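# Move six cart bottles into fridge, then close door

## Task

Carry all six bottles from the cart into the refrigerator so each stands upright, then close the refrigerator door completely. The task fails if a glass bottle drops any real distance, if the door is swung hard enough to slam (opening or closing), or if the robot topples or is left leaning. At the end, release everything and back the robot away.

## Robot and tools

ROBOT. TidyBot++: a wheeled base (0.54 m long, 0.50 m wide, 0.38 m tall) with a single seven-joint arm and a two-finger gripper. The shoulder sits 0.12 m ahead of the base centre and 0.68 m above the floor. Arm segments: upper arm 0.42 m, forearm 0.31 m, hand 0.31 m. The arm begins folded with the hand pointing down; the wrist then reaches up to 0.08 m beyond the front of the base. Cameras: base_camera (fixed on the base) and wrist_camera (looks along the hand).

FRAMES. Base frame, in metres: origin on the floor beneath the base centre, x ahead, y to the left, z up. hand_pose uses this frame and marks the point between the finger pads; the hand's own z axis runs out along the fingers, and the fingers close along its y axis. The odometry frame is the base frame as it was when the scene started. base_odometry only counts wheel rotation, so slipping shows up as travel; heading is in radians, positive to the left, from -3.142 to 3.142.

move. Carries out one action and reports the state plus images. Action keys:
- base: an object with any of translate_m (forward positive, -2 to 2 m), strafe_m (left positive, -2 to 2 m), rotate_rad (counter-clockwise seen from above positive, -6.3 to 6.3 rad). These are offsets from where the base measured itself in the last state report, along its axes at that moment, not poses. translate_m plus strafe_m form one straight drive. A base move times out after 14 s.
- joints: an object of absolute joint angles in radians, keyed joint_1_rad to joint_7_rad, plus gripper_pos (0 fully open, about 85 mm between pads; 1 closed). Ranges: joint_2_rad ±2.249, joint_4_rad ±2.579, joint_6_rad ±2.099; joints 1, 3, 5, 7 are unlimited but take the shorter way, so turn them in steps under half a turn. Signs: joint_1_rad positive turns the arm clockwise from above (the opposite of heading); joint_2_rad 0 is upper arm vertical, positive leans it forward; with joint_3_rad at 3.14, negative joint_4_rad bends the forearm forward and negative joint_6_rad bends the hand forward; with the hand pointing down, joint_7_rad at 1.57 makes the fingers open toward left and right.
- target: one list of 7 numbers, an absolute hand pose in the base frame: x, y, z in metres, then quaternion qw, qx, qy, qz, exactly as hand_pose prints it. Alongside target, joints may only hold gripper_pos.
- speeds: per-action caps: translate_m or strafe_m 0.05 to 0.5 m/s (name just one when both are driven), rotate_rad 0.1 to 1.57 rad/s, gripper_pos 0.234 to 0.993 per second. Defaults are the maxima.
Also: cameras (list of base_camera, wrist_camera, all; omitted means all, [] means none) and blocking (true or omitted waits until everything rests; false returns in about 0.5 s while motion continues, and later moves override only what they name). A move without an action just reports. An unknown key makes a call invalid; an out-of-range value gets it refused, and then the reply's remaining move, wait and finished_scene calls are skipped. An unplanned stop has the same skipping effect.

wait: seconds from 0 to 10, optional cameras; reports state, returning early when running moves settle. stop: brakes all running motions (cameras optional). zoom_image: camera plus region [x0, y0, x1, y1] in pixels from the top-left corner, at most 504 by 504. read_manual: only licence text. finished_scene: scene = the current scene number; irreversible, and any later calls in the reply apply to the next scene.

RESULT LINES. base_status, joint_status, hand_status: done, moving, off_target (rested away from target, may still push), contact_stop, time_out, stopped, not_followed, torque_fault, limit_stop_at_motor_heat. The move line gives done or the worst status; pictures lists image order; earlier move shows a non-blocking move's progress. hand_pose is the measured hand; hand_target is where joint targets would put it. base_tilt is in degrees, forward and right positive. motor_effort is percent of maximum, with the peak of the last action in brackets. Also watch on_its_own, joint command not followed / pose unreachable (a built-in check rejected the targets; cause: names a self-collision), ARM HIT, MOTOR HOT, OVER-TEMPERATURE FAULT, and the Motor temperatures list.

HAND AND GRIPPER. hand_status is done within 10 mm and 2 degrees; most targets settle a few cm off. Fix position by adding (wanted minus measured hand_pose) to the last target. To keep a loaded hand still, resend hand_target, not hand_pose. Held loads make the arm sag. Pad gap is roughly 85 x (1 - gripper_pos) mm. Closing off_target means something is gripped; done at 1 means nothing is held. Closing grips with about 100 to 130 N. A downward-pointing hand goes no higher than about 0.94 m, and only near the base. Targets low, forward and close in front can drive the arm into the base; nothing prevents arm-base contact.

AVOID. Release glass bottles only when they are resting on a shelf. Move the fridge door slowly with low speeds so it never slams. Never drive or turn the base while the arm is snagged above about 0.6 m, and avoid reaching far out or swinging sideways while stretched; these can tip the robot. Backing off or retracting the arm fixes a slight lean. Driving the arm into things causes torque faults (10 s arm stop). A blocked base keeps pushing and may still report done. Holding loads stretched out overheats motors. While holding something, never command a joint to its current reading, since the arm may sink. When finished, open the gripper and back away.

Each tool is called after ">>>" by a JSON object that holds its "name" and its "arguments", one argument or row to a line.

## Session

>>> {"name": "move", "arguments": {

}}

Scene clock: 0.00 s.
Motor temperatures (°C): [28 30 25 26 32 36 31]
base_odometry: x=+0.000 y=+0.000 heading=+0.000
base_tilt: forward=-0.3 right=+0.1
base_status: not commanded
joint_positions: joint_1_rad=-0.023 joint_2_rad=-0.370 joint_3_rad=+3.144 joint_4_rad=-2.533 joint_5_rad=+0.036 joint_6_rad=-0.852 joint_7_rad=+1.619 gripper_pos=+0.000
joint_status: not commanded
motor_effort: joint_1_rad=+1 joint_2_rad=+0 joint_3_rad=+0 joint_4_rad=+14 joint_5_rad=+0 joint_6_rad=+1 joint_7_rad=+0
hand_pose: x=+0.2670 y=-0.0039 z=+0.5899 quat_wxyz=(+0.015, +0.997, +0.045, +0.063) (m; base frame)
hand_target: x=+0.2671 y=-0.0039 z=+0.5900 quat_wxyz=(+0.015, +0.997, +0.045, +0.063) (m; base frame)
hand_status: not commanded
pictures: base_camera, wrist_camera
Images, in order (width x height): base_camera 644x364, wrist_camera 644x476.

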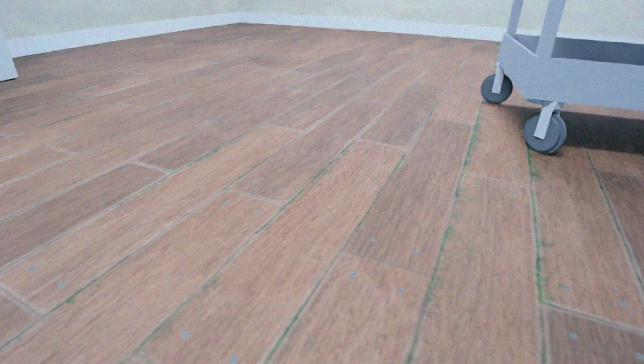

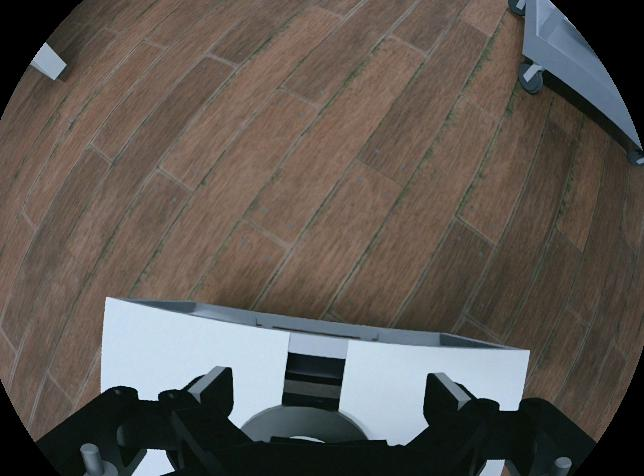

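>>> {"name": "move", "arguments": {
  "joints": {"joint_1_rad": 0, "joint_2_rad": -0.19, "joint_3_rad": 3.14, "joint_4_rad": -2.3, "joint_5_rad": 0, "joint_6_rad": 0.35, "joint_7_rad": 1.57}
}}

Scene clock: 2.50 s.
Motor temperatures (°C): [28 30 25 26 32 36 31]
move: done
base_odometry: x=+0.000 y=+0.000 heading=+0.000
base_tilt: forward=-0.3 right=+0.1
base_status: not commanded
joint_positions: joint_1_rad=-0.016 joint_2_rad=-0.207 joint_3_rad=+3.144 joint_4_rad=-2.316 joint_5_rad=+0.036 joint_6_rad=+0.302 joint_7_rad=+1.616 gripper_pos=+0.000
joint_status: all done
motor_effort: joint_1_rad=+1(1) joint_2_rad=-9(10) joint_3_rad=+1(2) joint_4_rad=+18(19) joint_5_rad=+0(1) joint_6_rad=+7(8) joint_7_rad=+0(2)
hand_pose: x=+0.6050 y=+0.0111 z=+0.8597 quat_wxyz=(+0.016, +0.784, +0.040, +0.619) (m; base frame)
hand_target: x=+0.6150 y=+0.0022 z=+0.8750 quat_wxyz=(-0.001, +0.771, +0.000, +0.637) (m; base frame)
hand_status: not commanded
pictures: base_camera, wrist_camera
Images, in order (width x height): base_camera 644x364, wrist_camera 644x476.

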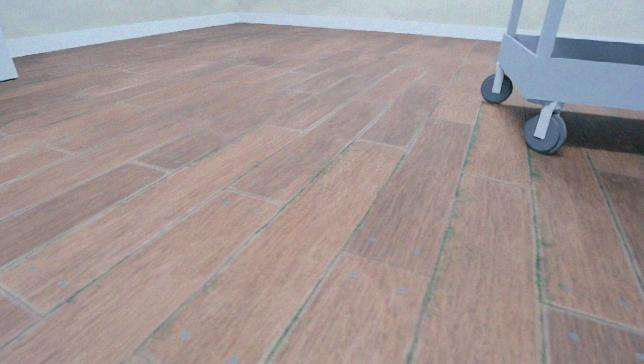

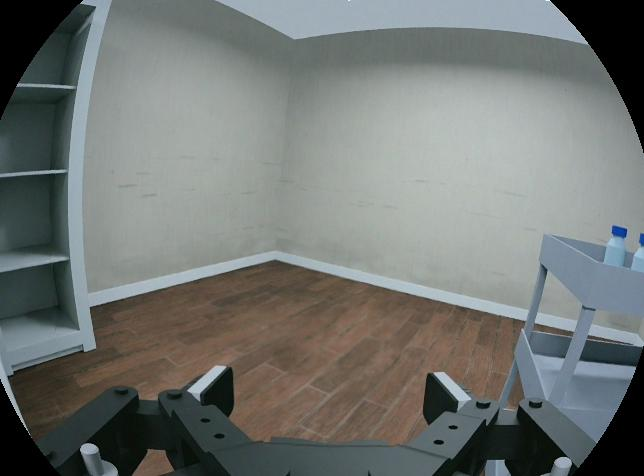

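>>> {"name": "move", "arguments": {
  "base": {"rotate_rad": 0.8}
}}

>>> {"name": "move", "arguments": {
  "base": {"rotate_rad": -1.6}
}}

Scene clock: 4.53 s.
Motor temperatures (°C): [28 30 25 26 32 36 31]
move: done
base_odometry: x=+0.000 y=+0.000 heading=+0.799
base_tilt: forward=-0.3 right=+0.1
base_status: done
joint_positions: joint_1_rad=-0.004 joint_2_rad=-0.206 joint_3_rad=+3.142 joint_4_rad=-2.316 joint_5_rad=+0.036 joint_6_rad=+0.306 joint_7_rad=+1.616 gripper_pos=+0.000
joint_status: not commanded
motor_effort: joint_1_rad=+1(3) joint_2_rad=-9(12) joint_3_rad=+0(3) joint_4_rad=+19(19) joint_5_rad=-1(1) joint_6_rad=+8(9) joint_7_rad=+0(1)
hand_pose: x=+0.6056 y=+0.0064 z=+0.8601 quat_wxyz=(+0.019, +0.784, +0.036, +0.620) (m; base frame)
hand_target: x=+0.6150 y=+0.0022 z=+0.8750 quat_wxyz=(-0.001, +0.771, +0.000, +0.637) (m; base frame)
hand_status: not commanded
pictures: base_camera, wrist_camera
Images, in order (width x height): base_camera 644x364, wrist_camera 644x476.

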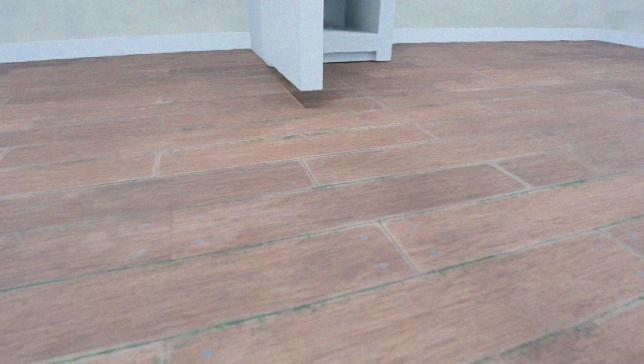

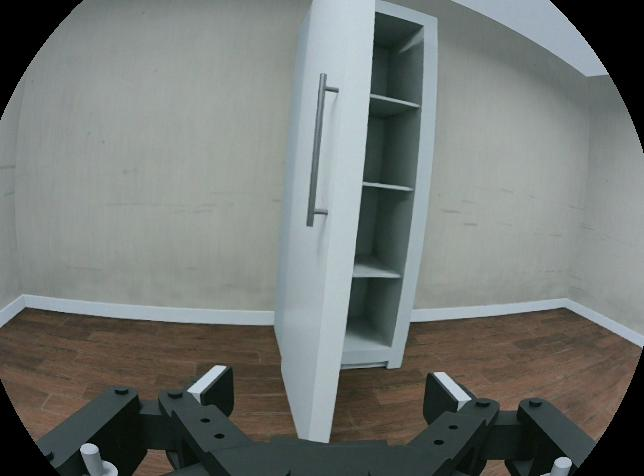

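Scene clock: 7.03 s.
Motor temperatures (°C): [28 30 25 26 32 36 31]
move: done
base_odometry: x=+0.000 y=+0.000 heading=-0.800
base_tilt: forward=-0.3 right=+0.1
base_status: done
joint_positions: joint_1_rad=-0.001 joint_2_rad=-0.205 joint_3_rad=+3.142 joint_4_rad=-2.316 joint_5_rad=+0.036 joint_6_rad=+0.307 joint_7_rad=+1.616 gripper_pos=+0.000
joint_status: not commanded
motor_effort: joint_1_rad=+1(2) joint_2_rad=-10(11) joint_3_rad=+0(2) joint_4_rad=+18(19) joint_5_rad=+0(1) joint_6_rad=+8(9) joint_7_rad=+0(1)
hand_pose: x=+0.6058 y=+0.0047 z=+0.8601 quat_wxyz=(+0.020, +0.784, +0.034, +0.620) (m; base frame)
hand_target: x=+0.6150 y=+0.0022 z=+0.8750 quat_wxyz=(-0.001, +0.771, +0.000, +0.637) (m; base frame)
hand_status: not commanded
pictures: base_camera, wrist_camera
Images, in order (width x height): base_camera 644x364, wrist_camera 644x476.

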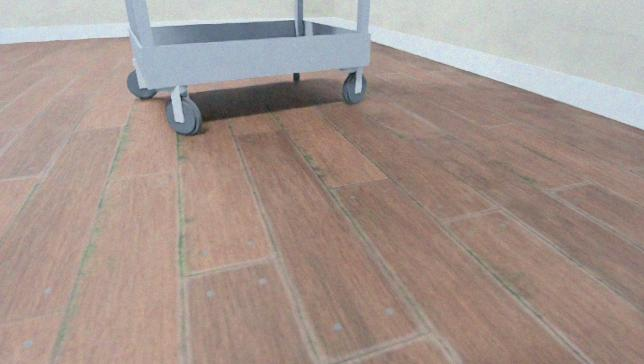

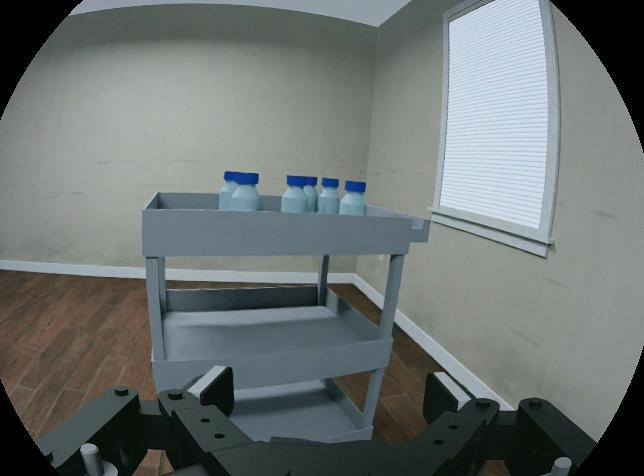

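>>> {"name": "move", "arguments": {
  "base": {"translate_m": 0.386, "strafe_m": -0.329, "rotate_rad": 0.505},
  "target": [0.48, 0, 1.13, 0, 0.922, 0, 0.387]
}}

Scene clock: 12.80 s.
Motor temperatures (°C): [28 30 25 26 32 36 31]
move: off_target
base_odometry: x=+0.033 y=-0.506 heading=-0.294
base_tilt: forward=-0.3 right=+0.1
base_status: done
joint_positions: joint_1_rad=-0.009 joint_2_rad=-0.145 joint_3_rad=+3.148 joint_4_rad=-0.810 joint_5_rad=+0.036 joint_6_rad=-1.630 joint_7_rad=+1.616 gripper_pos=+0.000
joint_status: not commanded
motor_effort: joint_1_rad=+0(3) joint_2_rad=-7(13) joint_3_rad=+1(4) joint_4_rad=+14(21) joint_5_rad=+0(1) joint_6_rad=+6(9) joint_7_rad=+0(1)
hand_pose: x=+0.4852 y=-0.0091 z=+1.1395 quat_wxyz=(+0.024, +0.911, +0.013, +0.410) (m; base frame)
hand_target: x=+0.4800 y=+0.0000 z=+1.1300 quat_wxyz=(+0.000, +0.922, +0.000, +0.387) (m; base frame)
hand_status: off_target (0.014 m and 4.3 deg from the pose sent, 0.298 m and 31.4 deg at the start)
pictures: base_camera, wrist_camera
Images, in order (width x height): base_camera 644x364, wrist_camera 644x476.

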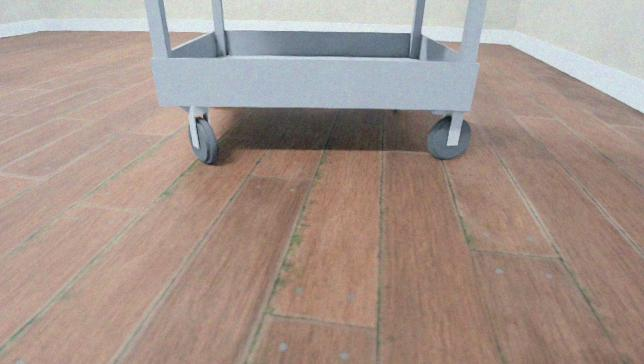

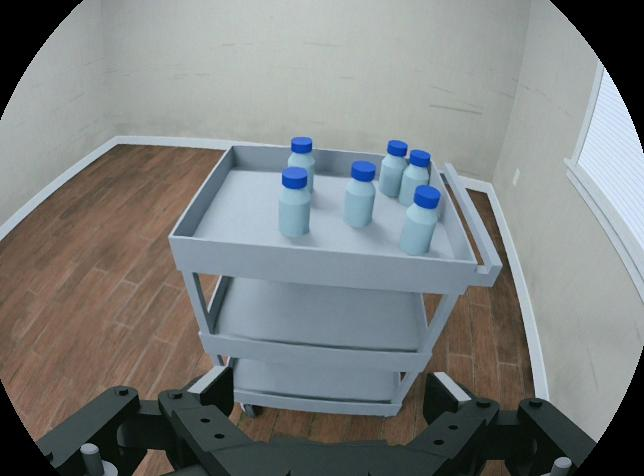

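>>> {"name": "move", "arguments": {

}}

Scene clock: 16.33 s.
Motor temperatures (°C): [28 30 25 26 32 36 31]
base_odometry: x=+0.033 y=-0.506 heading=-0.294
base_tilt: forward=-0.3 right=+0.1
base_status: done
joint_positions: joint_1_rad=-0.009 joint_2_rad=-0.145 joint_3_rad=+3.148 joint_4_rad=-0.810 joint_5_rad=+0.036 joint_6_rad=-1.633 joint_7_rad=+1.616 gripper_pos=+0.000
joint_status: not commanded
motor_effort: joint_1_rad=+0(3) joint_2_rad=-7(13) joint_3_rad=+0(4) joint_4_rad=+14(21) joint_5_rad=+0(1) joint_6_rad=+6(9) joint_7_rad=+0(1)
hand_pose: x=+0.4847 y=-0.0091 z=+1.1389 quat_wxyz=(+0.024, +0.912, +0.013, +0.409) (m; base frame)
hand_target: x=+0.4800 y=+0.0000 z=+1.1300 quat_wxyz=(+0.000, +0.922, +0.000, +0.387) (m; base frame)
hand_status: off_target (0.014 m and 4.2 deg from the pose sent, 0.298 m and 31.4 deg at the start)
pictures: base_camera, wrist_camera
Images, in order (width x height): base_camera 644x364, wrist_camera 644x476.

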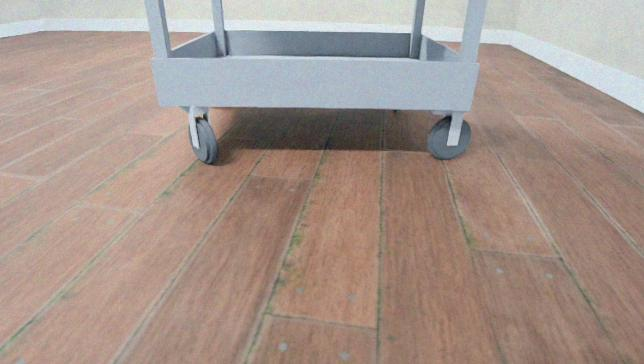

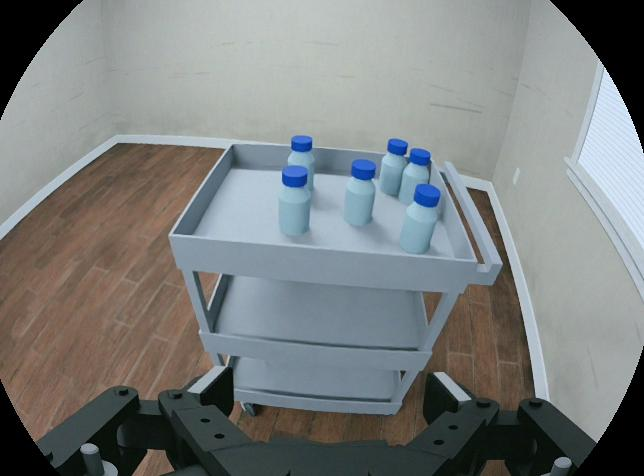

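>>> {"name": "move", "arguments": {
  "base": {"translate_m":0.33,"strafe_m":0.06},
  "speeds": {"translate_m":0.3},
  "cameras": []
}}

>>> {"name": "move", "arguments": {
  "target": [0.57,0,0.95,0,0.917,0,0.399]
}}

Scene clock: 20.67 s.
Motor temperatures (°C): [28 30 25 26 32 36 31]
move: done
base_odometry: x=+0.366 y=-0.545 heading=-0.294
base_tilt: forward=-0.3 right=+0.1
base_status: done
joint_positions: joint_1_rad=-0.009 joint_2_rad=-0.130 joint_3_rad=+3.148 joint_4_rad=-0.807 joint_5_rad=+0.036 joint_6_rad=-1.635 joint_7_rad=+1.616 gripper_pos=+0.000
joint_status: not commanded
motor_effort: joint_1_rad=+1(1) joint_2_rad=-8(11) joint_3_rad=+0(1) joint_4_rad=+14(15) joint_5_rad=+1(1) joint_6_rad=+6(7) joint_7_rad=+1(1)
hand_pose: x=+0.4909 y=-0.0090 z=+1.1340 quat_wxyz=(+0.024, +0.915, +0.014, +0.402) (m; base frame)
hand_target: x=+0.4800 y=+0.0000 z=+1.1300 quat_wxyz=(+0.000, +0.922, +0.000, +0.387) (m; base frame)
hand_status: not commanded
pictures: none
No camera images: "cameras" was empty.

Scene clock: 23.03 s.
Motor temperatures (°C): [28 30 25 26 32 36 31]
move: off_target
base_odometry: x=+0.366 y=-0.545 heading=-0.294
base_tilt: forward=-0.3 right=+0.1
base_status: not commanded
joint_positions: joint_1_rad=-0.009 joint_2_rad=-0.187 joint_3_rad=+3.148 joint_4_rad=-1.534 joint_5_rad=+0.036 joint_6_rad=-1.015 joint_7_rad=+1.616 gripper_pos=+0.000
joint_status: not commanded
motor_effort: joint_1_rad=+2(2) joint_2_rad=-10(12) joint_3_rad=+0(1) joint_4_rad=+19(20) joint_5_rad=+1(1) joint_6_rad=+5(6) joint_7_rad=+0(1)
hand_pose: x=+0.5661 y=-0.0070 z=+0.9438 quat_wxyz=(+0.025, +0.924, +0.025, +0.380) (m; base frame)
hand_target: x=+0.5700 y=+0.0000 z=+0.9500 quat_wxyz=(+0.000, +0.917, +0.000, +0.399) (m; base frame)
hand_status: off_target (0.010 m and 4.7 deg from the pose sent, 0.200 m and 3.2 deg at the start)
pictures: base_camera, wrist_camera
Images, in order (width x height): base_camera 644x364, wrist_camera 644x476.

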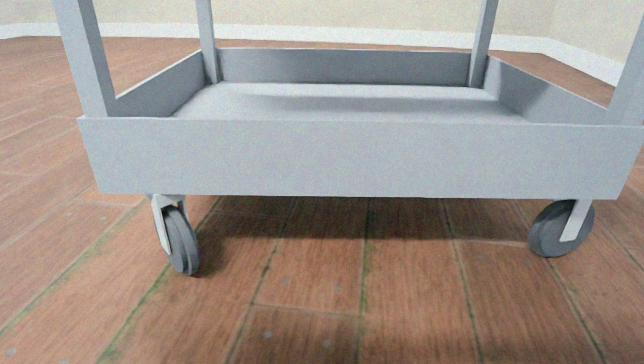

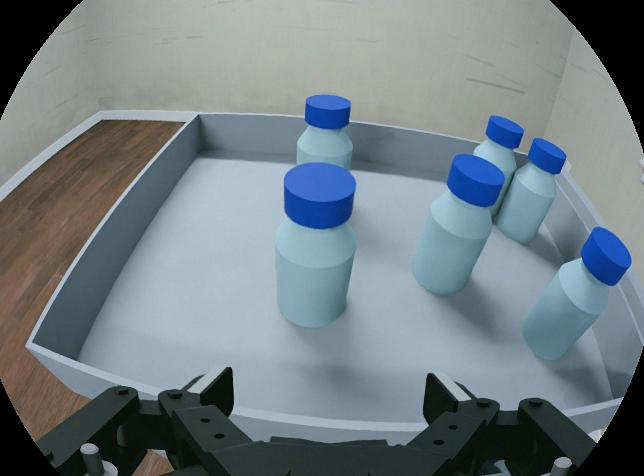

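>>> {"name": "move", "arguments": {
  "target": [0.665,0.006,0.905,0,0.917,0,0.399],
  "cameras": ["wrist_camera"]
}}

>>> {"name": "move", "arguments": {
  "target": [0.708,0.006,0.875,0,0.917,0,0.399],
  "cameras": ["wrist_camera"]
}}

Scene clock: 24.77 s.
Motor temperatures (°C): [28 30 25 26 32 36 31]
move: off_target
base_odometry: x=+0.366 y=-0.545 heading=-0.294
base_tilt: forward=-0.3 right=+0.1
base_status: not commanded
joint_positions: joint_1_rad=-0.012 joint_2_rad=+0.003 joint_3_rad=+3.148 joint_4_rad=-1.534 joint_5_rad=+0.036 joint_6_rad=-0.844 joint_7_rad=+1.600 gripper_pos=+0.000
joint_status: not commanded
motor_effort: joint_1_rad=+1(1) joint_2_rad=-16(20) joint_3_rad=+0(1) joint_4_rad=+19(20) joint_5_rad=+0(1) joint_6_rad=+5(6) joint_7_rad=+0(1)
hand_pose: x=+0.6489 y=-0.0039 z=+0.8877 quat_wxyz=(+0.021, +0.928, +0.022, +0.371) (m; base frame)
hand_target: x=+0.6650 y=+0.0060 z=+0.9050 quat_wxyz=(+0.000, +0.917, +0.000, +0.399) (m; base frame)
hand_status: off_target (0.026 m and 5.0 deg from the pose sent, 0.107 m and 4.7 deg at the start)
pictures: wrist_camera
Images, in order (width x height): wrist_camera 644x476.

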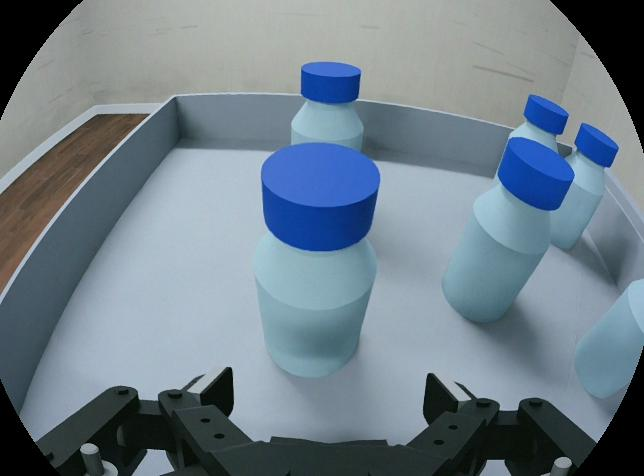

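Scene clock: 25.73 s.
Motor temperatures (°C): [28 30 25 26 32 36 31]
move: off_target
base_odometry: x=+0.366 y=-0.545 heading=-0.294
base_tilt: forward=-0.3 right=+0.1
base_status: not commanded
joint_positions: joint_1_rad=-0.015 joint_2_rad=+0.098 joint_3_rad=+3.148 joint_4_rad=-1.526 joint_5_rad=+0.036 joint_6_rad=-0.754 joint_7_rad=+1.600 gripper_pos=+0.000
joint_status: not commanded
motor_effort: joint_1_rad=+1(1) joint_2_rad=-19(23) joint_3_rad=+0(1) joint_4_rad=+19(20) joint_5_rad=+0(1) joint_6_rad=+6(7) joint_7_rad=+0(1)
hand_pose: x=+0.6894 y=-0.0012 z=+0.8594 quat_wxyz=(+0.020, +0.927, +0.025, +0.372) (m; base frame)
hand_target: x=+0.7080 y=+0.0060 z=+0.8750 quat_wxyz=(+0.000, +0.917, +0.000, +0.399) (m; base frame)
hand_status: off_target (0.025 m and 4.9 deg from the pose sent, 0.061 m and 5.0 deg at the start)
pictures: wrist_camera
Images, in order (width x height): wrist_camera 644x476.

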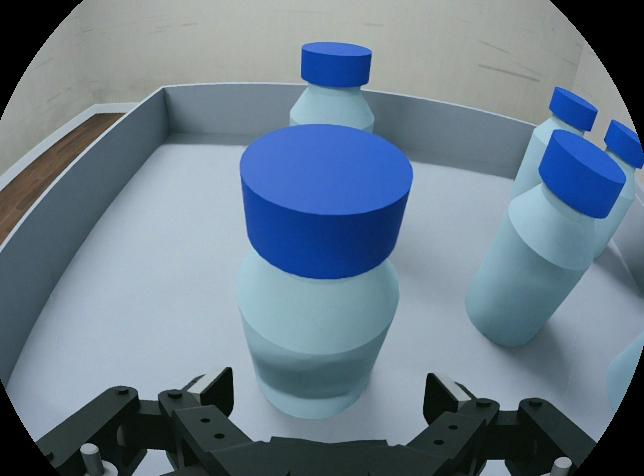

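>>> {"name": "move", "arguments": {
  "target": [0.738,0.006,0.88,0,0.917,0,0.399],
  "cameras": ["wrist_camera"]
}}

>>> {"name": "move", "arguments": {
  "joints": {"gripper_pos":0.5},
  "speeds": {"gripper_pos":0.234},
  "cameras": ["wrist_camera"]
}}

Scene clock: 27.10 s.
Motor temperatures (°C): [28 30 25 26 32 36 31]
move: off_target
base_odometry: x=+0.366 y=-0.545 heading=-0.294
base_tilt: forward=-0.3 right=+0.1
base_status: not commanded
joint_positions: joint_1_rad=-0.017 joint_2_rad=+0.156 joint_3_rad=+3.148 joint_4_rad=-1.425 joint_5_rad=+0.036 joint_6_rad=-0.754 joint_7_rad=+1.600 gripper_pos=+0.000
joint_status: not commanded
motor_effort: joint_1_rad=+0(1) joint_2_rad=-22(23) joint_3_rad=+0(1) joint_4_rad=+19(20) joint_5_rad=+0(1) joint_6_rad=+5(7) joint_7_rad=+0(1)
hand_pose: x=+0.7237 y=+0.0004 z=+0.8789 quat_wxyz=(+0.020, +0.919, +0.026, +0.392) (m; base frame)
hand_target: x=+0.7380 y=+0.0060 z=+0.8800 quat_wxyz=(+0.000, +0.917, +0.000, +0.399) (m; base frame)
hand_status: off_target (0.015 m and 3.8 deg from the pose sent, 0.053 m and 4.9 deg at the start)
pictures: wrist_camera
Images, in order (width x height): wrist_camera 644x476.

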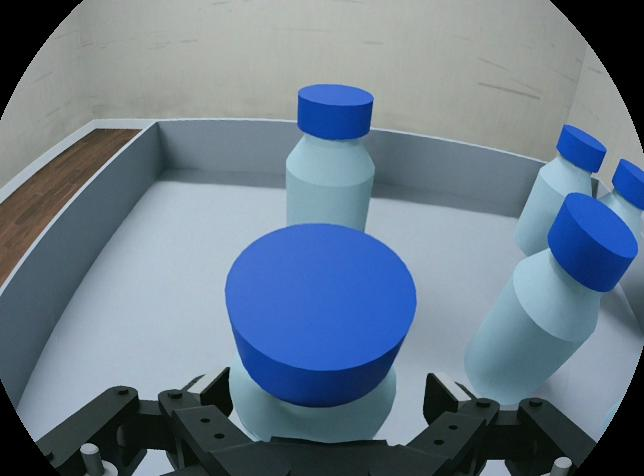

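Scene clock: 29.57 s.
Motor temperatures (°C): [28 30 25 26 32 36 31]
move: off_target
base_odometry: x=+0.366 y=-0.545 heading=-0.294
base_tilt: forward=-0.3 right=+0.1
base_status: not commanded
joint_positions: joint_1_rad=-0.028 joint_2_rad=+0.156 joint_3_rad=+3.148 joint_4_rad=-1.424 joint_5_rad=+0.035 joint_6_rad=-0.754 joint_7_rad=+1.600 gripper_pos=+0.231
joint_status: gripper_pos off_target (ended at +0.231, target +0.500)
motor_effort: joint_1_rad=+2(3) joint_2_rad=-19(23) joint_3_rad=+1(3) joint_4_rad=+19(20) joint_5_rad=+1(2) joint_6_rad=+7(7) joint_7_rad=+0(1)
hand_pose: x=+0.7238 y=+0.0074 z=+0.8794 quat_wxyz=(+0.018, +0.919, +0.031, +0.393) (m; base frame)
hand_target: x=+0.7380 y=+0.0060 z=+0.8800 quat_wxyz=(+0.000, +0.917, +0.000, +0.399) (m; base frame)
hand_status: not commanded
pictures: wrist_camera
Images, in order (width x height): wrist_camera 644x476.

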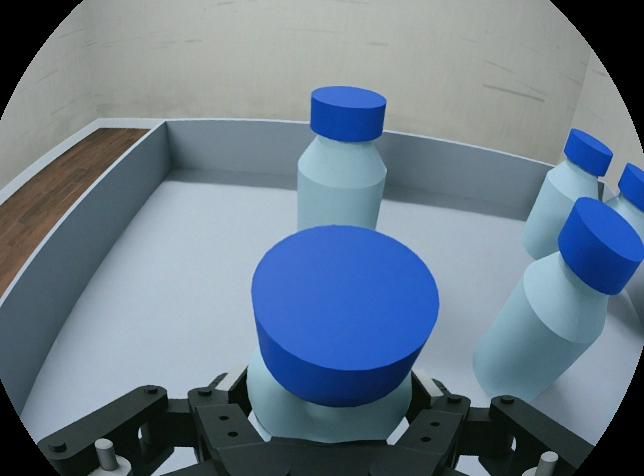

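>>> {"name": "move", "arguments": {
  "target": [0.725,0.006,0.985,0,0.917,0,0.399],
  "cameras": []
}}

>>> {"name": "move", "arguments": {
  "target": [0.62,0.006,1.1,0,0.92,0,0.392],
  "cameras": ["wrist_camera"]
}}

>>> {"name": "move", "arguments": {
  "base": {"translate_m":-0.4},
  "target": [0.48,0,1.13,0,0.922,0,0.387],
  "cameras": []
}}

>>> {"name": "move", "arguments": {
  "base": {"rotate_rad":1.15},
  "speeds": {"rotate_rad":0.7}
}}

Scene clock: 31.57 s.
Motor temperatures (°C): [28 30 25 26 32 36 31]
move: off_target
base_odometry: x=+0.366 y=-0.545 heading=-0.294
base_tilt: forward=-0.3 right=+0.1
base_status: not commanded
joint_positions: joint_1_rad=-0.028 joint_2_rad=+0.201 joint_3_rad=+3.150 joint_4_rad=-1.099 joint_5_rad=+0.035 joint_6_rad=-1.038 joint_7_rad=+1.600 gripper_pos=+0.231
joint_status: not commanded
motor_effort: joint_1_rad=+0(2) joint_2_rad=-28(31) joint_3_rad=+0(1) joint_4_rad=+23(25) joint_5_rad=+0(1) joint_6_rad=+9(10) joint_7_rad=+0(1)
hand_pose: x=+0.7300 y=+0.0043 z=+0.9625 quat_wxyz=(+0.020, +0.920, +0.025, +0.391) (m; base frame)
hand_target: x=+0.7250 y=+0.0060 z=+0.9850 quat_wxyz=(+0.000, +0.917, +0.000, +0.399) (m; base frame)
hand_status: off_target (0.023 m and 3.8 deg from the pose sent, 0.106 m and 4.1 deg at the start)
pictures: none
No camera images: "cameras" was empty.

Scene clock: 33.37 s.
Motor temperatures (°C): [28 30 25 26 32 36 31]
move: off_target
base_odometry: x=+0.366 y=-0.545 heading=-0.294
base_tilt: forward=-0.3 right=+0.1
base_status: not commanded
joint_positions: joint_1_rad=-0.028 joint_2_rad=+0.131 joint_3_rad=+3.153 joint_4_rad=-0.746 joint_5_rad=+0.035 joint_6_rad=-1.478 joint_7_rad=+1.600 gripper_pos=+0.231
joint_status: not commanded
motor_effort: joint_1_rad=+1(1) joint_2_rad=-22(30) joint_3_rad=+0(1) joint_4_rad=+20(24) joint_5_rad=+1(1) joint_6_rad=+9(9) joint_7_rad=+0(1)
hand_pose: x=+0.6360 y=-0.0003 z=+1.0804 quat_wxyz=(+0.020, +0.923, +0.016, +0.383) (m; base frame)
hand_target: x=+0.6200 y=+0.0060 z=+1.1000 quat_wxyz=(+0.000, +0.920, +0.000, +0.392) (m; base frame)
hand_status: off_target (0.026 m and 3.1 deg from the pose sent, 0.176 m and 3.7 deg at the start)
pictures: wrist_camera
Images, in order (width x height): wrist_camera 644x476.

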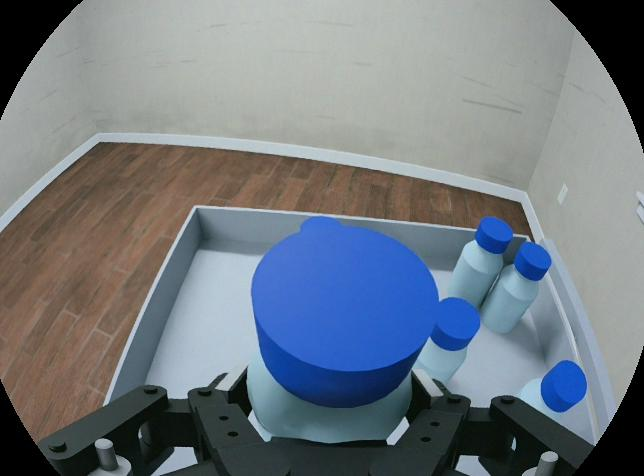

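Scene clock: 35.67 s.
Motor temperatures (°C): [28 30 25 26 32 36 31]
move: off_target
base_odometry: x=-0.017 y=-0.428 heading=-0.295
base_tilt: forward=-0.3 right=+0.1
base_status: done
joint_positions: joint_1_rad=-0.028 joint_2_rad=-0.124 joint_3_rad=+3.154 joint_4_rad=-0.786 joint_5_rad=+0.034 joint_6_rad=-1.651 joint_7_rad=+1.600 gripper_pos=+0.231
joint_status: not commanded
motor_effort: joint_1_rad=+1(2) joint_2_rad=-10(28) joint_3_rad=+1(1) joint_4_rad=+17(21) joint_5_rad=+0(1) joint_6_rad=+10(10) joint_7_rad=+0(1)
hand_pose: x=+0.4899 y=-0.0041 z=+1.1368 quat_wxyz=(+0.017, +0.915, +0.012, +0.402) (m; base frame)
hand_target: x=+0.4800 y=+0.0000 z=+1.1300 quat_wxyz=(+0.000, +0.922, +0.000, +0.387) (m; base frame)
hand_status: off_target (0.013 m and 3.0 deg from the pose sent, 0.164 m and 3.0 deg at the start)
pictures: none
No camera images: "cameras" was empty.

Scene clock: 38.03 s.
Motor temperatures (°C): [28 30 25 26 32 36 31]
move: done
base_odometry: x=-0.017 y=-0.428 heading=+0.854
base_tilt: forward=-0.3 right=+0.1
base_status: done
joint_positions: joint_1_rad=-0.027 joint_2_rad=-0.123 joint_3_rad=+3.154 joint_4_rad=-0.786 joint_5_rad=+0.032 joint_6_rad=-1.651 joint_7_rad=+1.600 gripper_pos=+0.231
joint_status: not commanded
motor_effort: joint_1_rad=+0(2) joint_2_rad=-10(12) joint_3_rad=+0(2) joint_4_rad=+17(18) joint_5_rad=+0(2) joint_6_rad=+10(10) joint_7_rad=+0(1)
hand_pose: x=+0.4900 y=-0.0038 z=+1.1366 quat_wxyz=(+0.016, +0.915, +0.012, +0.402) (m; base frame)
hand_target: x=+0.4800 y=+0.0000 z=+1.1300 quat_wxyz=(+0.000, +0.922, +0.000, +0.387) (m; base frame)
hand_status: not commanded
pictures: base_camera, wrist_camera
Images, in order (width x height): base_camera 644x364, wrist_camera 644x476.

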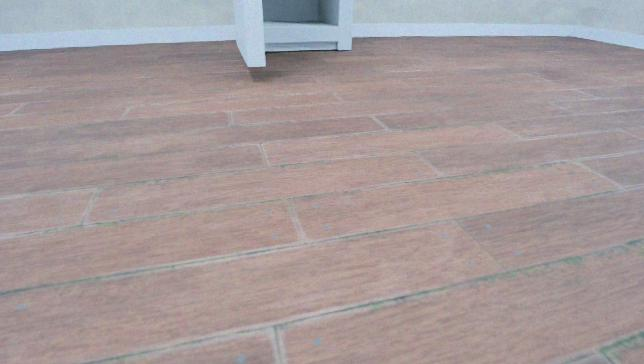

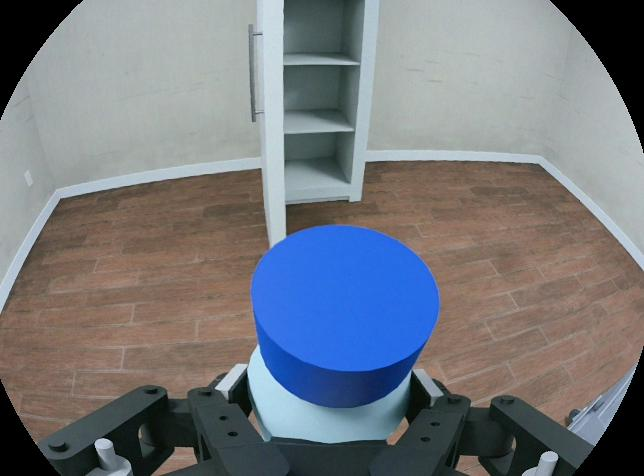

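>>> {"name": "zoom_image", "arguments": {
  "camera": "base_camera",
  "region": [220, 0, 420, 90]
}}

Scaled by 2.520.

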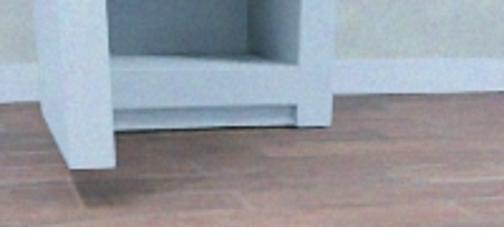

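>>> {"name": "move", "arguments": {
  "base": {"translate_m":1.15,"strafe_m":-0.1,"rotate_rad":0.12}
}}

>>> {"name": "zoom_image", "arguments": {
  "camera": "base_camera",
  "region": [120, 20, 520, 200]
}}

Scene clock: 43.53 s.
Motor temperatures (°C): [28 30 25 26 32 36 31]
move: done
base_odometry: x=+0.814 y=+0.373 heading=+0.975
base_tilt: forward=-0.3 right=+0.1
base_status: done
joint_positions: joint_1_rad=-0.026 joint_2_rad=-0.111 joint_3_rad=+3.154 joint_4_rad=-0.791 joint_5_rad=+0.024 joint_6_rad=-1.654 joint_7_rad=+1.600 gripper_pos=+0.231
joint_status: not commanded
motor_effort: joint_1_rad=+0(2) joint_2_rad=-10(15) joint_3_rad=+0(2) joint_4_rad=+17(18) joint_5_rad=+1(3) joint_6_rad=+9(11) joint_7_rad=+0(1)
hand_pose: x=+0.4951 y=-0.0017 z=+1.1294 quat_wxyz=(+0.013, +0.919, +0.014, +0.393) (m; base frame)
hand_target: x=+0.4800 y=+0.0000 z=+1.1300 quat_wxyz=(+0.000, +0.922, +0.000, +0.387) (m; base frame)
hand_status: not commanded
pictures: base_camera, wrist_camera
Images, in order (width x height): base_camera 644x364, wrist_camera 644x476.

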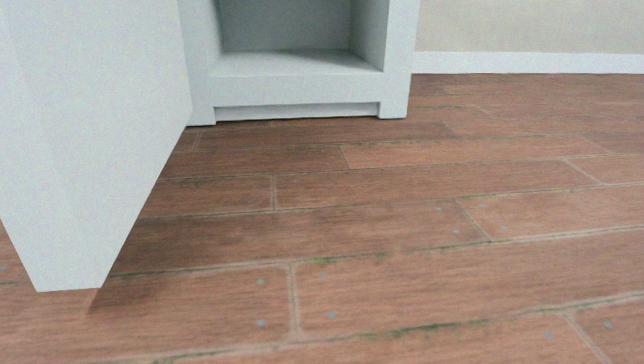

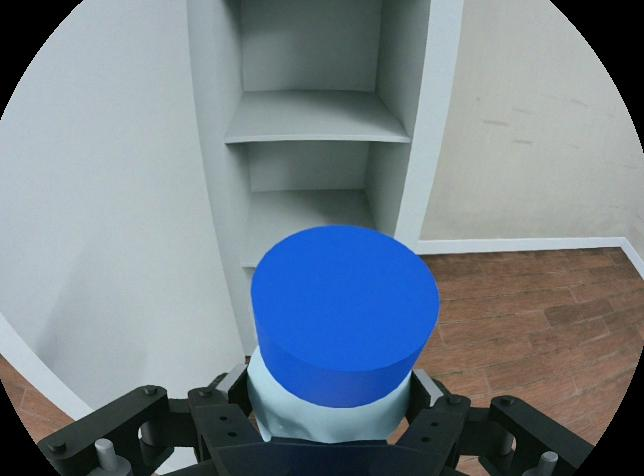

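Scaled by 1.260.

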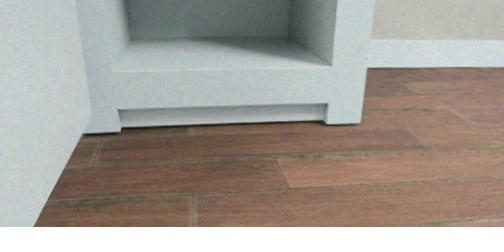

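>>> {"name": "move", "arguments": {
  "base": {"translate_m":0.011,"strafe_m":-0.115,"rotate_rad":0.1}
}}

>>> {"name": "zoom_image", "arguments": {
  "camera": "base_camera",
  "region": [120, 20, 520, 200]
}}

Scene clock: 46.17 s.
Motor temperatures (°C): [28 30 25 26 32 36 31]
move: done
base_odometry: x=+0.916 y=+0.318 heading=+1.077
base_tilt: forward=-0.3 right=+0.1
base_status: done
joint_positions: joint_1_rad=-0.021 joint_2_rad=-0.111 joint_3_rad=+3.160 joint_4_rad=-0.791 joint_5_rad=+0.021 joint_6_rad=-1.654 joint_7_rad=+1.600 gripper_pos=+0.231
joint_status: not commanded
motor_effort: joint_1_rad=-1(3) joint_2_rad=-11(13) joint_3_rad=+0(4) joint_4_rad=+17(18) joint_5_rad=+0(3) joint_6_rad=+9(9) joint_7_rad=+0(1)
hand_pose: x=+0.4951 y=-0.0050 z=+1.1294 quat_wxyz=(+0.013, +0.919, +0.009, +0.393) (m; base frame)
hand_target: x=+0.4800 y=+0.0000 z=+1.1300 quat_wxyz=(+0.000, +0.922, +0.000, +0.387) (m; base frame)
hand_status: not commanded
pictures: base_camera, wrist_camera
Images, in order (width x height): base_camera 644x364, wrist_camera 644x476.

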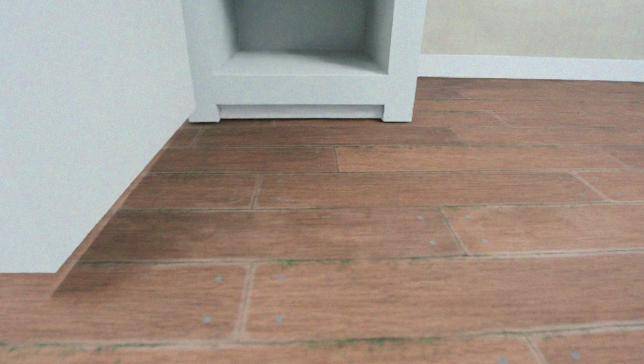

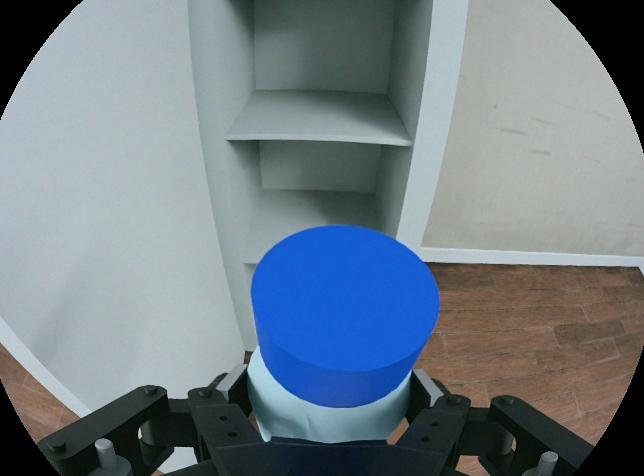

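Scaled by 1.260.

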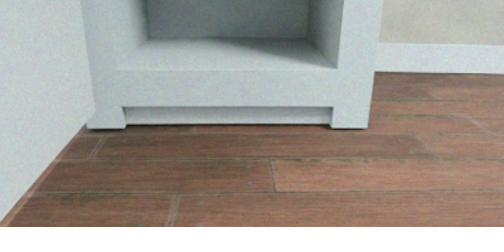

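>>> {"name": "move", "arguments": {
  "base": {"translate_m":0.64,"rotate_rad":0.012},
  "speeds": {"translate_m":0.35}
}}

Scene clock: 49.40 s.
Motor temperatures (°C): [28 30 25 26 32 36 31]
move: done
base_odometry: x=+1.219 y=+0.881 heading=+1.089
base_tilt: forward=-0.3 right=+0.1
base_status: done
joint_positions: joint_1_rad=-0.021 joint_2_rad=-0.111 joint_3_rad=+3.160 joint_4_rad=-0.792 joint_5_rad=+0.021 joint_6_rad=-1.654 joint_7_rad=+1.600 gripper_pos=+0.231
joint_status: not commanded
motor_effort: joint_1_rad=+1(2) joint_2_rad=-12(15) joint_3_rad=+0(1) joint_4_rad=+17(18) joint_5_rad=+0(1) joint_6_rad=+9(10) joint_7_rad=+0(1)
hand_pose: x=+0.4950 y=-0.0050 z=+1.1291 quat_wxyz=(+0.013, +0.920, +0.009, +0.392) (m; base frame)
hand_target: x=+0.4800 y=+0.0000 z=+1.1300 quat_wxyz=(+0.000, +0.922, +0.000, +0.387) (m; base frame)
hand_status: not commanded
pictures: base_camera, wrist_camera
Images, in order (width x height): base_camera 644x364, wrist_camera 644x476.

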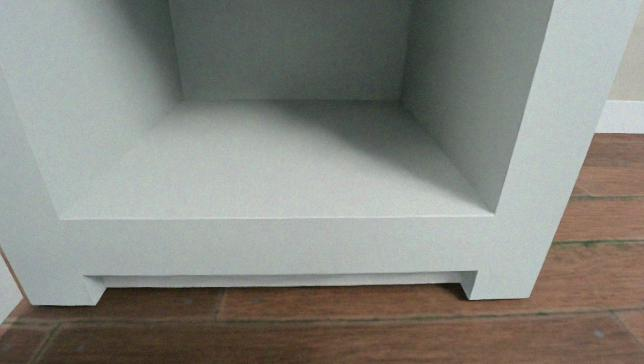

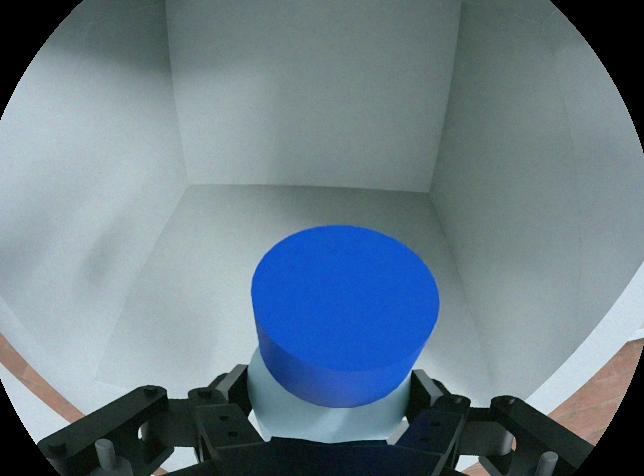

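>>> {"name": "move", "arguments": {
  "target": [0.58,0.17,1.095,0,0.915,0,0.404],
  "cameras": []
}}

>>> {"name": "move", "arguments": {
  "target": [0.7,0.185,1.085,0,0.905,0,0.425],
  "cameras": []
}}

>>> {"name": "move", "arguments": {
  "target": [0.77,0.185,1.07,0,0.905,0,0.425],
  "cameras": ["wrist_camera"]
}}

Scene clock: 51.80 s.
Motor temperatures (°C): [28 30 25 26 32 36 31]
move: off_target
base_odometry: x=+1.219 y=+0.881 heading=+1.089
base_tilt: forward=-0.3 right=+0.1
base_status: not commanded
joint_positions: joint_1_rad=-0.535 joint_2_rad=+0.122 joint_3_rad=+3.045 joint_4_rad=-0.789 joint_5_rad=+0.421 joint_6_rad=-1.621 joint_7_rad=+1.146 gripper_pos=+0.231
joint_status: not commanded
motor_effort: joint_1_rad=+1(2) joint_2_rad=-21(23) joint_3_rad=+0(1) joint_4_rad=+19(20) joint_5_rad=+5(5) joint_6_rad=+7(9) joint_7_rad=+0(1)
hand_pose: x=+0.5671 y=+0.1657 z=+1.0571 quat_wxyz=(+0.017, +0.937, +0.022, +0.349) (m; base frame)
hand_target: x=+0.5800 y=+0.1700 z=+1.0950 quat_wxyz=(+0.000, +0.915, +0.000, +0.404) (m; base frame)
hand_status: off_target (0.040 m and 7.5 deg from the pose sent, 0.198 m and 2.3 deg at the start)
pictures: none
No camera images: "cameras" was empty.

Scene clock: 53.47 s.
Motor temperatures (°C): [28 30 25 26 32 36 31]
move: off_target
base_odometry: x=+1.219 y=+0.881 heading=+1.089
base_tilt: forward=-0.3 right=+0.1
base_status: not commanded
joint_positions: joint_1_rad=-0.536 joint_2_rad=+0.385 joint_3_rad=+3.259 joint_4_rad=-0.511 joint_5_rad=+0.315 joint_6_rad=-1.552 joint_7_rad=+1.189 gripper_pos=+0.231
joint_status: not commanded
motor_effort: joint_1_rad=+0(2) joint_2_rad=-29(33) joint_3_rad=+1(2) joint_4_rad=+19(20) joint_5_rad=+4(5) joint_6_rad=+8(8) joint_7_rad=+0(1)
hand_pose: x=+0.6918 y=+0.1737 z=+1.0454 quat_wxyz=(+0.022, +0.926, -0.022, +0.377) (m; base frame)
hand_target: x=+0.7000 y=+0.1850 z=+1.0850 quat_wxyz=(+0.000, +0.905, +0.000, +0.425) (m; base frame)
hand_status: off_target (0.042 m and 7.0 deg from the pose sent, 0.137 m and 9.9 deg at the start)
pictures: none
No camera images: "cameras" was empty.

Scene clock: 64.03 s.
Motor temperatures (°C): [28 30 25 26 32 36 31]
move: time_out
base_odometry: x=+1.219 y=+0.881 heading=+1.089
base_tilt: forward=-0.3 right=+0.1
base_status: not commanded
joint_positions: joint_1_rad=-0.422 joint_2_rad=+0.613 joint_3_rad=+3.327 joint_4_rad=-0.240 joint_5_rad=+0.148 joint_6_rad=-1.524 joint_7_rad=+1.318 gripper_pos=+0.231
joint_status: not commanded
motor_effort: joint_1_rad=+1(5) joint_2_rad=-34(43) joint_3_rad=+1(3) joint_4_rad=+17(20) joint_5_rad=+2(5) joint_6_rad=+6(13) joint_7_rad=+1(1)
hand_pose: x=+0.7878 y=+0.1758 z=+1.0174 quat_wxyz=(+0.018, +0.919, +0.003, +0.394) (m; base frame)
hand_target: x=+0.7880 y=+0.1759 z=+1.0175 quat_wxyz=(+0.017, +0.919, +0.003, +0.395) (m; base frame)
hand_status: time_out (0.056 m and 4.4 deg from the pose sent, 0.083 m and 7.0 deg at the start)
pictures: wrist_camera
Images, in order (width x height): wrist_camera 644x476.

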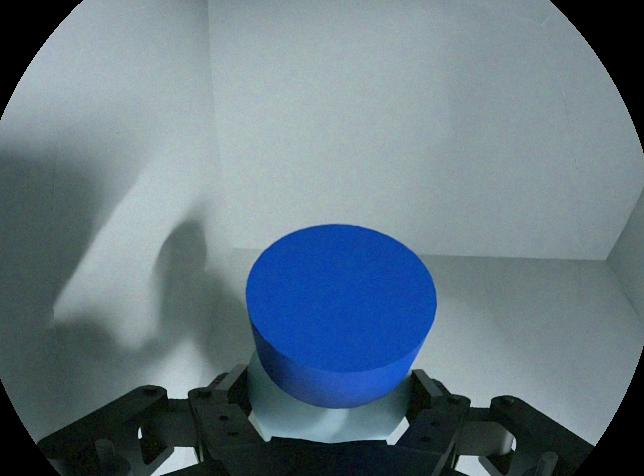

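>>> {"name": "move", "arguments": {
  "target": [0.775,0.182,1.035,0,0.905,0,0.425],
  "cameras": ["wrist_camera"]
}}

Scene clock: 65.67 s.
Motor temperatures (°C): [28 30 25 26 32 36 31]
move: off_target
base_odometry: x=+1.219 y=+0.881 heading=+1.089
base_tilt: forward=-0.3 right=+0.1
base_status: not commanded
joint_positions: joint_1_rad=-0.440 joint_2_rad=+0.505 joint_3_rad=+3.316 joint_4_rad=-0.461 joint_5_rad=+0.162 joint_6_rad=-1.392 joint_7_rad=+1.307 gripper_pos=+0.231
joint_status: not commanded
motor_effort: joint_1_rad=+1(2) joint_2_rad=-31(34) joint_3_rad=+1(2) joint_4_rad=+17(18) joint_5_rad=+1(4) joint_6_rad=+5(7) joint_7_rad=+0(1)
hand_pose: x=+0.7760 y=+0.1731 z=+1.0180 quat_wxyz=(+0.009, +0.916, +0.009, +0.402) (m; base frame)
hand_target: x=+0.7750 y=+0.1820 z=+1.0350 quat_wxyz=(+0.000, +0.905, +0.000, +0.425) (m; base frame)
hand_status: off_target (0.019 m and 3.3 deg from the pose sent, 0.023 m and 4.4 deg at the start)
pictures: wrist_camera
Images, in order (width x height): wrist_camera 644x476.

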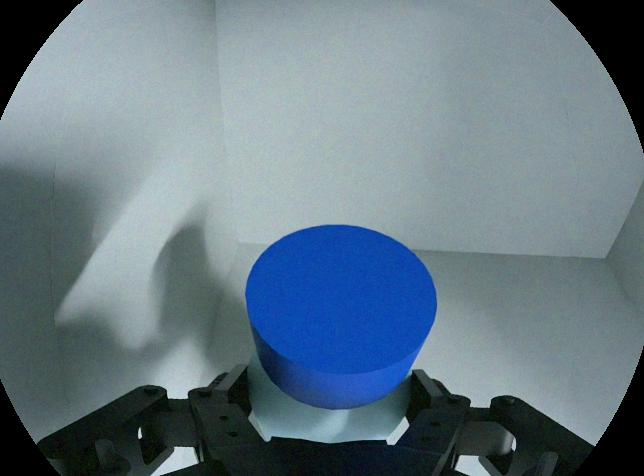

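>>> {"name": "move", "arguments": {
  "target": [0.773,0.185,1.022,0,0.908,0,0.419],
  "cameras": []
}}

>>> {"name": "move", "arguments": {
  "target": [0.773,0.185,1.01,0,0.908,0,0.419],
  "cameras": ["wrist_camera"]
}}

Scene clock: 66.90 s.
Motor temperatures (°C): [28 30 25 26 32 36 31]
move: off_target
base_odometry: x=+1.219 y=+0.881 heading=+1.089
base_tilt: forward=-0.3 right=+0.1
base_status: not commanded
joint_positions: joint_1_rad=-0.446 joint_2_rad=+0.477 joint_3_rad=+3.310 joint_4_rad=-0.523 joint_5_rad=+0.178 joint_6_rad=-1.344 joint_7_rad=+1.291 gripper_pos=+0.231
joint_status: not commanded
motor_effort: joint_1_rad=+0(1) joint_2_rad=-29(32) joint_3_rad=+1(1) joint_4_rad=+16(17) joint_5_rad=+1(2) joint_6_rad=+4(6) joint_7_rad=+0(1)
hand_pose: x=+0.7748 y=+0.1727 z=+1.0182 quat_wxyz=(+0.007, +0.913, +0.007, +0.409) (m; base frame)
hand_target: x=+0.7730 y=+0.1850 z=+1.0220 quat_wxyz=(+0.000, +0.908, +0.000, +0.419) (m; base frame)
hand_status: off_target (0.013 m and 1.7 deg from the pose sent, 0.013 m and 2.6 deg at the start)
pictures: none
No camera images: "cameras" was empty.

Scene clock: 67.77 s.
Motor temperatures (°C): [28 30 25 26 32 36 31]
move: off_target
base_odometry: x=+1.219 y=+0.881 heading=+1.089
base_tilt: forward=-0.3 right=+0.1
base_status: not commanded
joint_positions: joint_1_rad=-0.450 joint_2_rad=+0.441 joint_3_rad=+3.299 joint_4_rad=-0.602 joint_5_rad=+0.197 joint_6_rad=-1.279 joint_7_rad=+1.271 gripper_pos=+0.231
joint_status: not commanded
motor_effort: joint_1_rad=+0(1) joint_2_rad=-27(30) joint_3_rad=+1(1) joint_4_rad=+15(16) joint_5_rad=+2(2) joint_6_rad=+3(4) joint_7_rad=+0(1)
hand_pose: x=+0.7734 y=+0.1718 z=+1.0185 quat_wxyz=(+0.003, +0.908, +0.005, +0.419) (m; base frame)
hand_target: x=+0.7730 y=+0.1850 z=+1.0100 quat_wxyz=(+0.000, +0.908, +0.000, +0.419) (m; base frame)
hand_status: off_target (0.016 m and 0.7 deg from the pose sent, 0.015 m and 1.7 deg at the start)
pictures: wrist_camera
Images, in order (width x height): wrist_camera 644x476.

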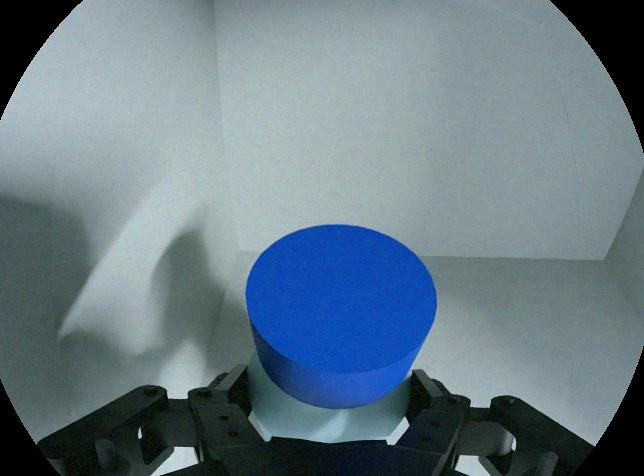

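>>> {"name": "move", "arguments": {
  "joints": {"gripper_pos":0.07},
  "speeds": {"gripper_pos":0.234},
  "cameras": ["wrist_camera"]
}}

>>> {"name": "move", "arguments": {
  "target": [0.61,0.16,1.085,0,0.915,0,0.404],
  "cameras": ["wrist_camera"]
}}

Scene clock: 70.50 s.
Motor temperatures (°C): [28 31 25 26 32 36 31]
move: done
base_odometry: x=+1.219 y=+0.881 heading=+1.089
base_tilt: forward=-0.3 right=+0.1
base_status: not commanded
joint_positions: joint_1_rad=-0.454 joint_2_rad=+0.441 joint_3_rad=+3.296 joint_4_rad=-0.619 joint_5_rad=+0.198 joint_6_rad=-1.279 joint_7_rad=+1.270 gripper_pos=+0.072
joint_status: all done
motor_effort: joint_1_rad=+0(1) joint_2_rad=-29(30) joint_3_rad=+1(2) joint_4_rad=+18(18) joint_5_rad=+3(3) joint_6_rad=+5(6) joint_7_rad=+1(1)
hand_pose: x=+0.7720 y=+0.1746 z=+1.0105 quat_wxyz=(+0.004, +0.911, +0.008, +0.412) (m; base frame)
hand_target: x=+0.7730 y=+0.1850 z=+1.0100 quat_wxyz=(+0.000, +0.908, +0.000, +0.419) (m; base frame)
hand_status: not commanded
pictures: wrist_camera
Images, in order (width x height): wrist_camera 644x476.

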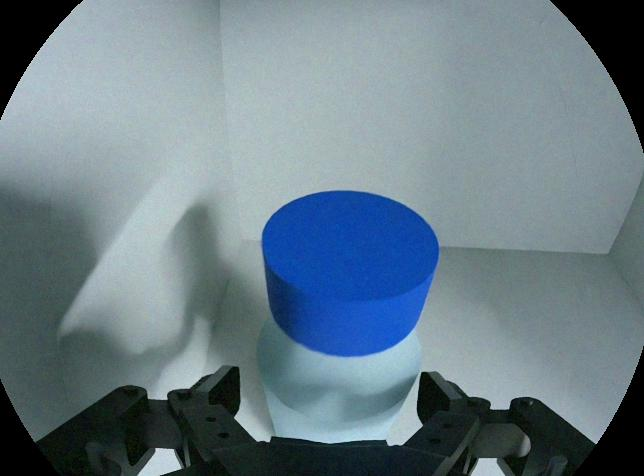

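Scene clock: 72.20 s.
Motor temperatures (°C): [28 31 25 26 32 36 31]
move: off_target
base_odometry: x=+1.219 y=+0.881 heading=+1.089
base_tilt: forward=-0.3 right=+0.1
base_status: not commanded
joint_positions: joint_1_rad=-0.487 joint_2_rad=+0.134 joint_3_rad=+3.098 joint_4_rad=-0.730 joint_5_rad=+0.368 joint_6_rad=-1.446 joint_7_rad=+1.194 gripper_pos=+0.072
joint_status: not commanded
motor_effort: joint_1_rad=+1(2) joint_2_rad=-18(32) joint_3_rad=+0(2) joint_4_rad=+16(19) joint_5_rad=+3(3) joint_6_rad=+6(7) joint_7_rad=+0(1)
hand_pose: x=+0.6169 y=+0.1618 z=+1.1082 quat_wxyz=(-0.019, +0.901, +0.015, +0.432) (m; base frame)
hand_target: x=+0.6100 y=+0.1600 z=+1.0850 quat_wxyz=(+0.000, +0.915, +0.000, +0.404) (m; base frame)
hand_status: off_target (0.024 m and 4.6 deg from the pose sent, 0.179 m and 1.4 deg at the start)
pictures: wrist_camera
Images, in order (width x height): wrist_camera 644x476.

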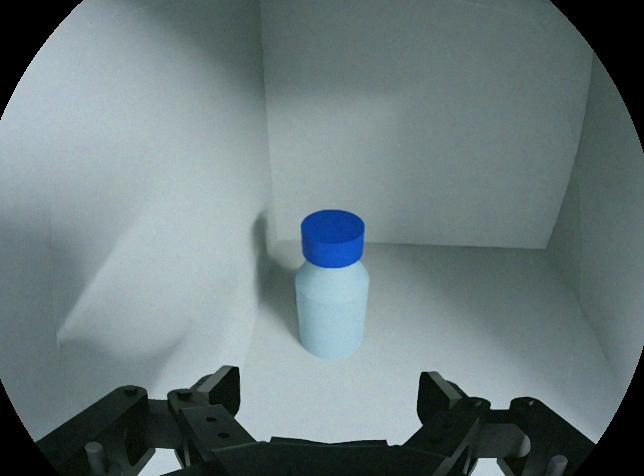

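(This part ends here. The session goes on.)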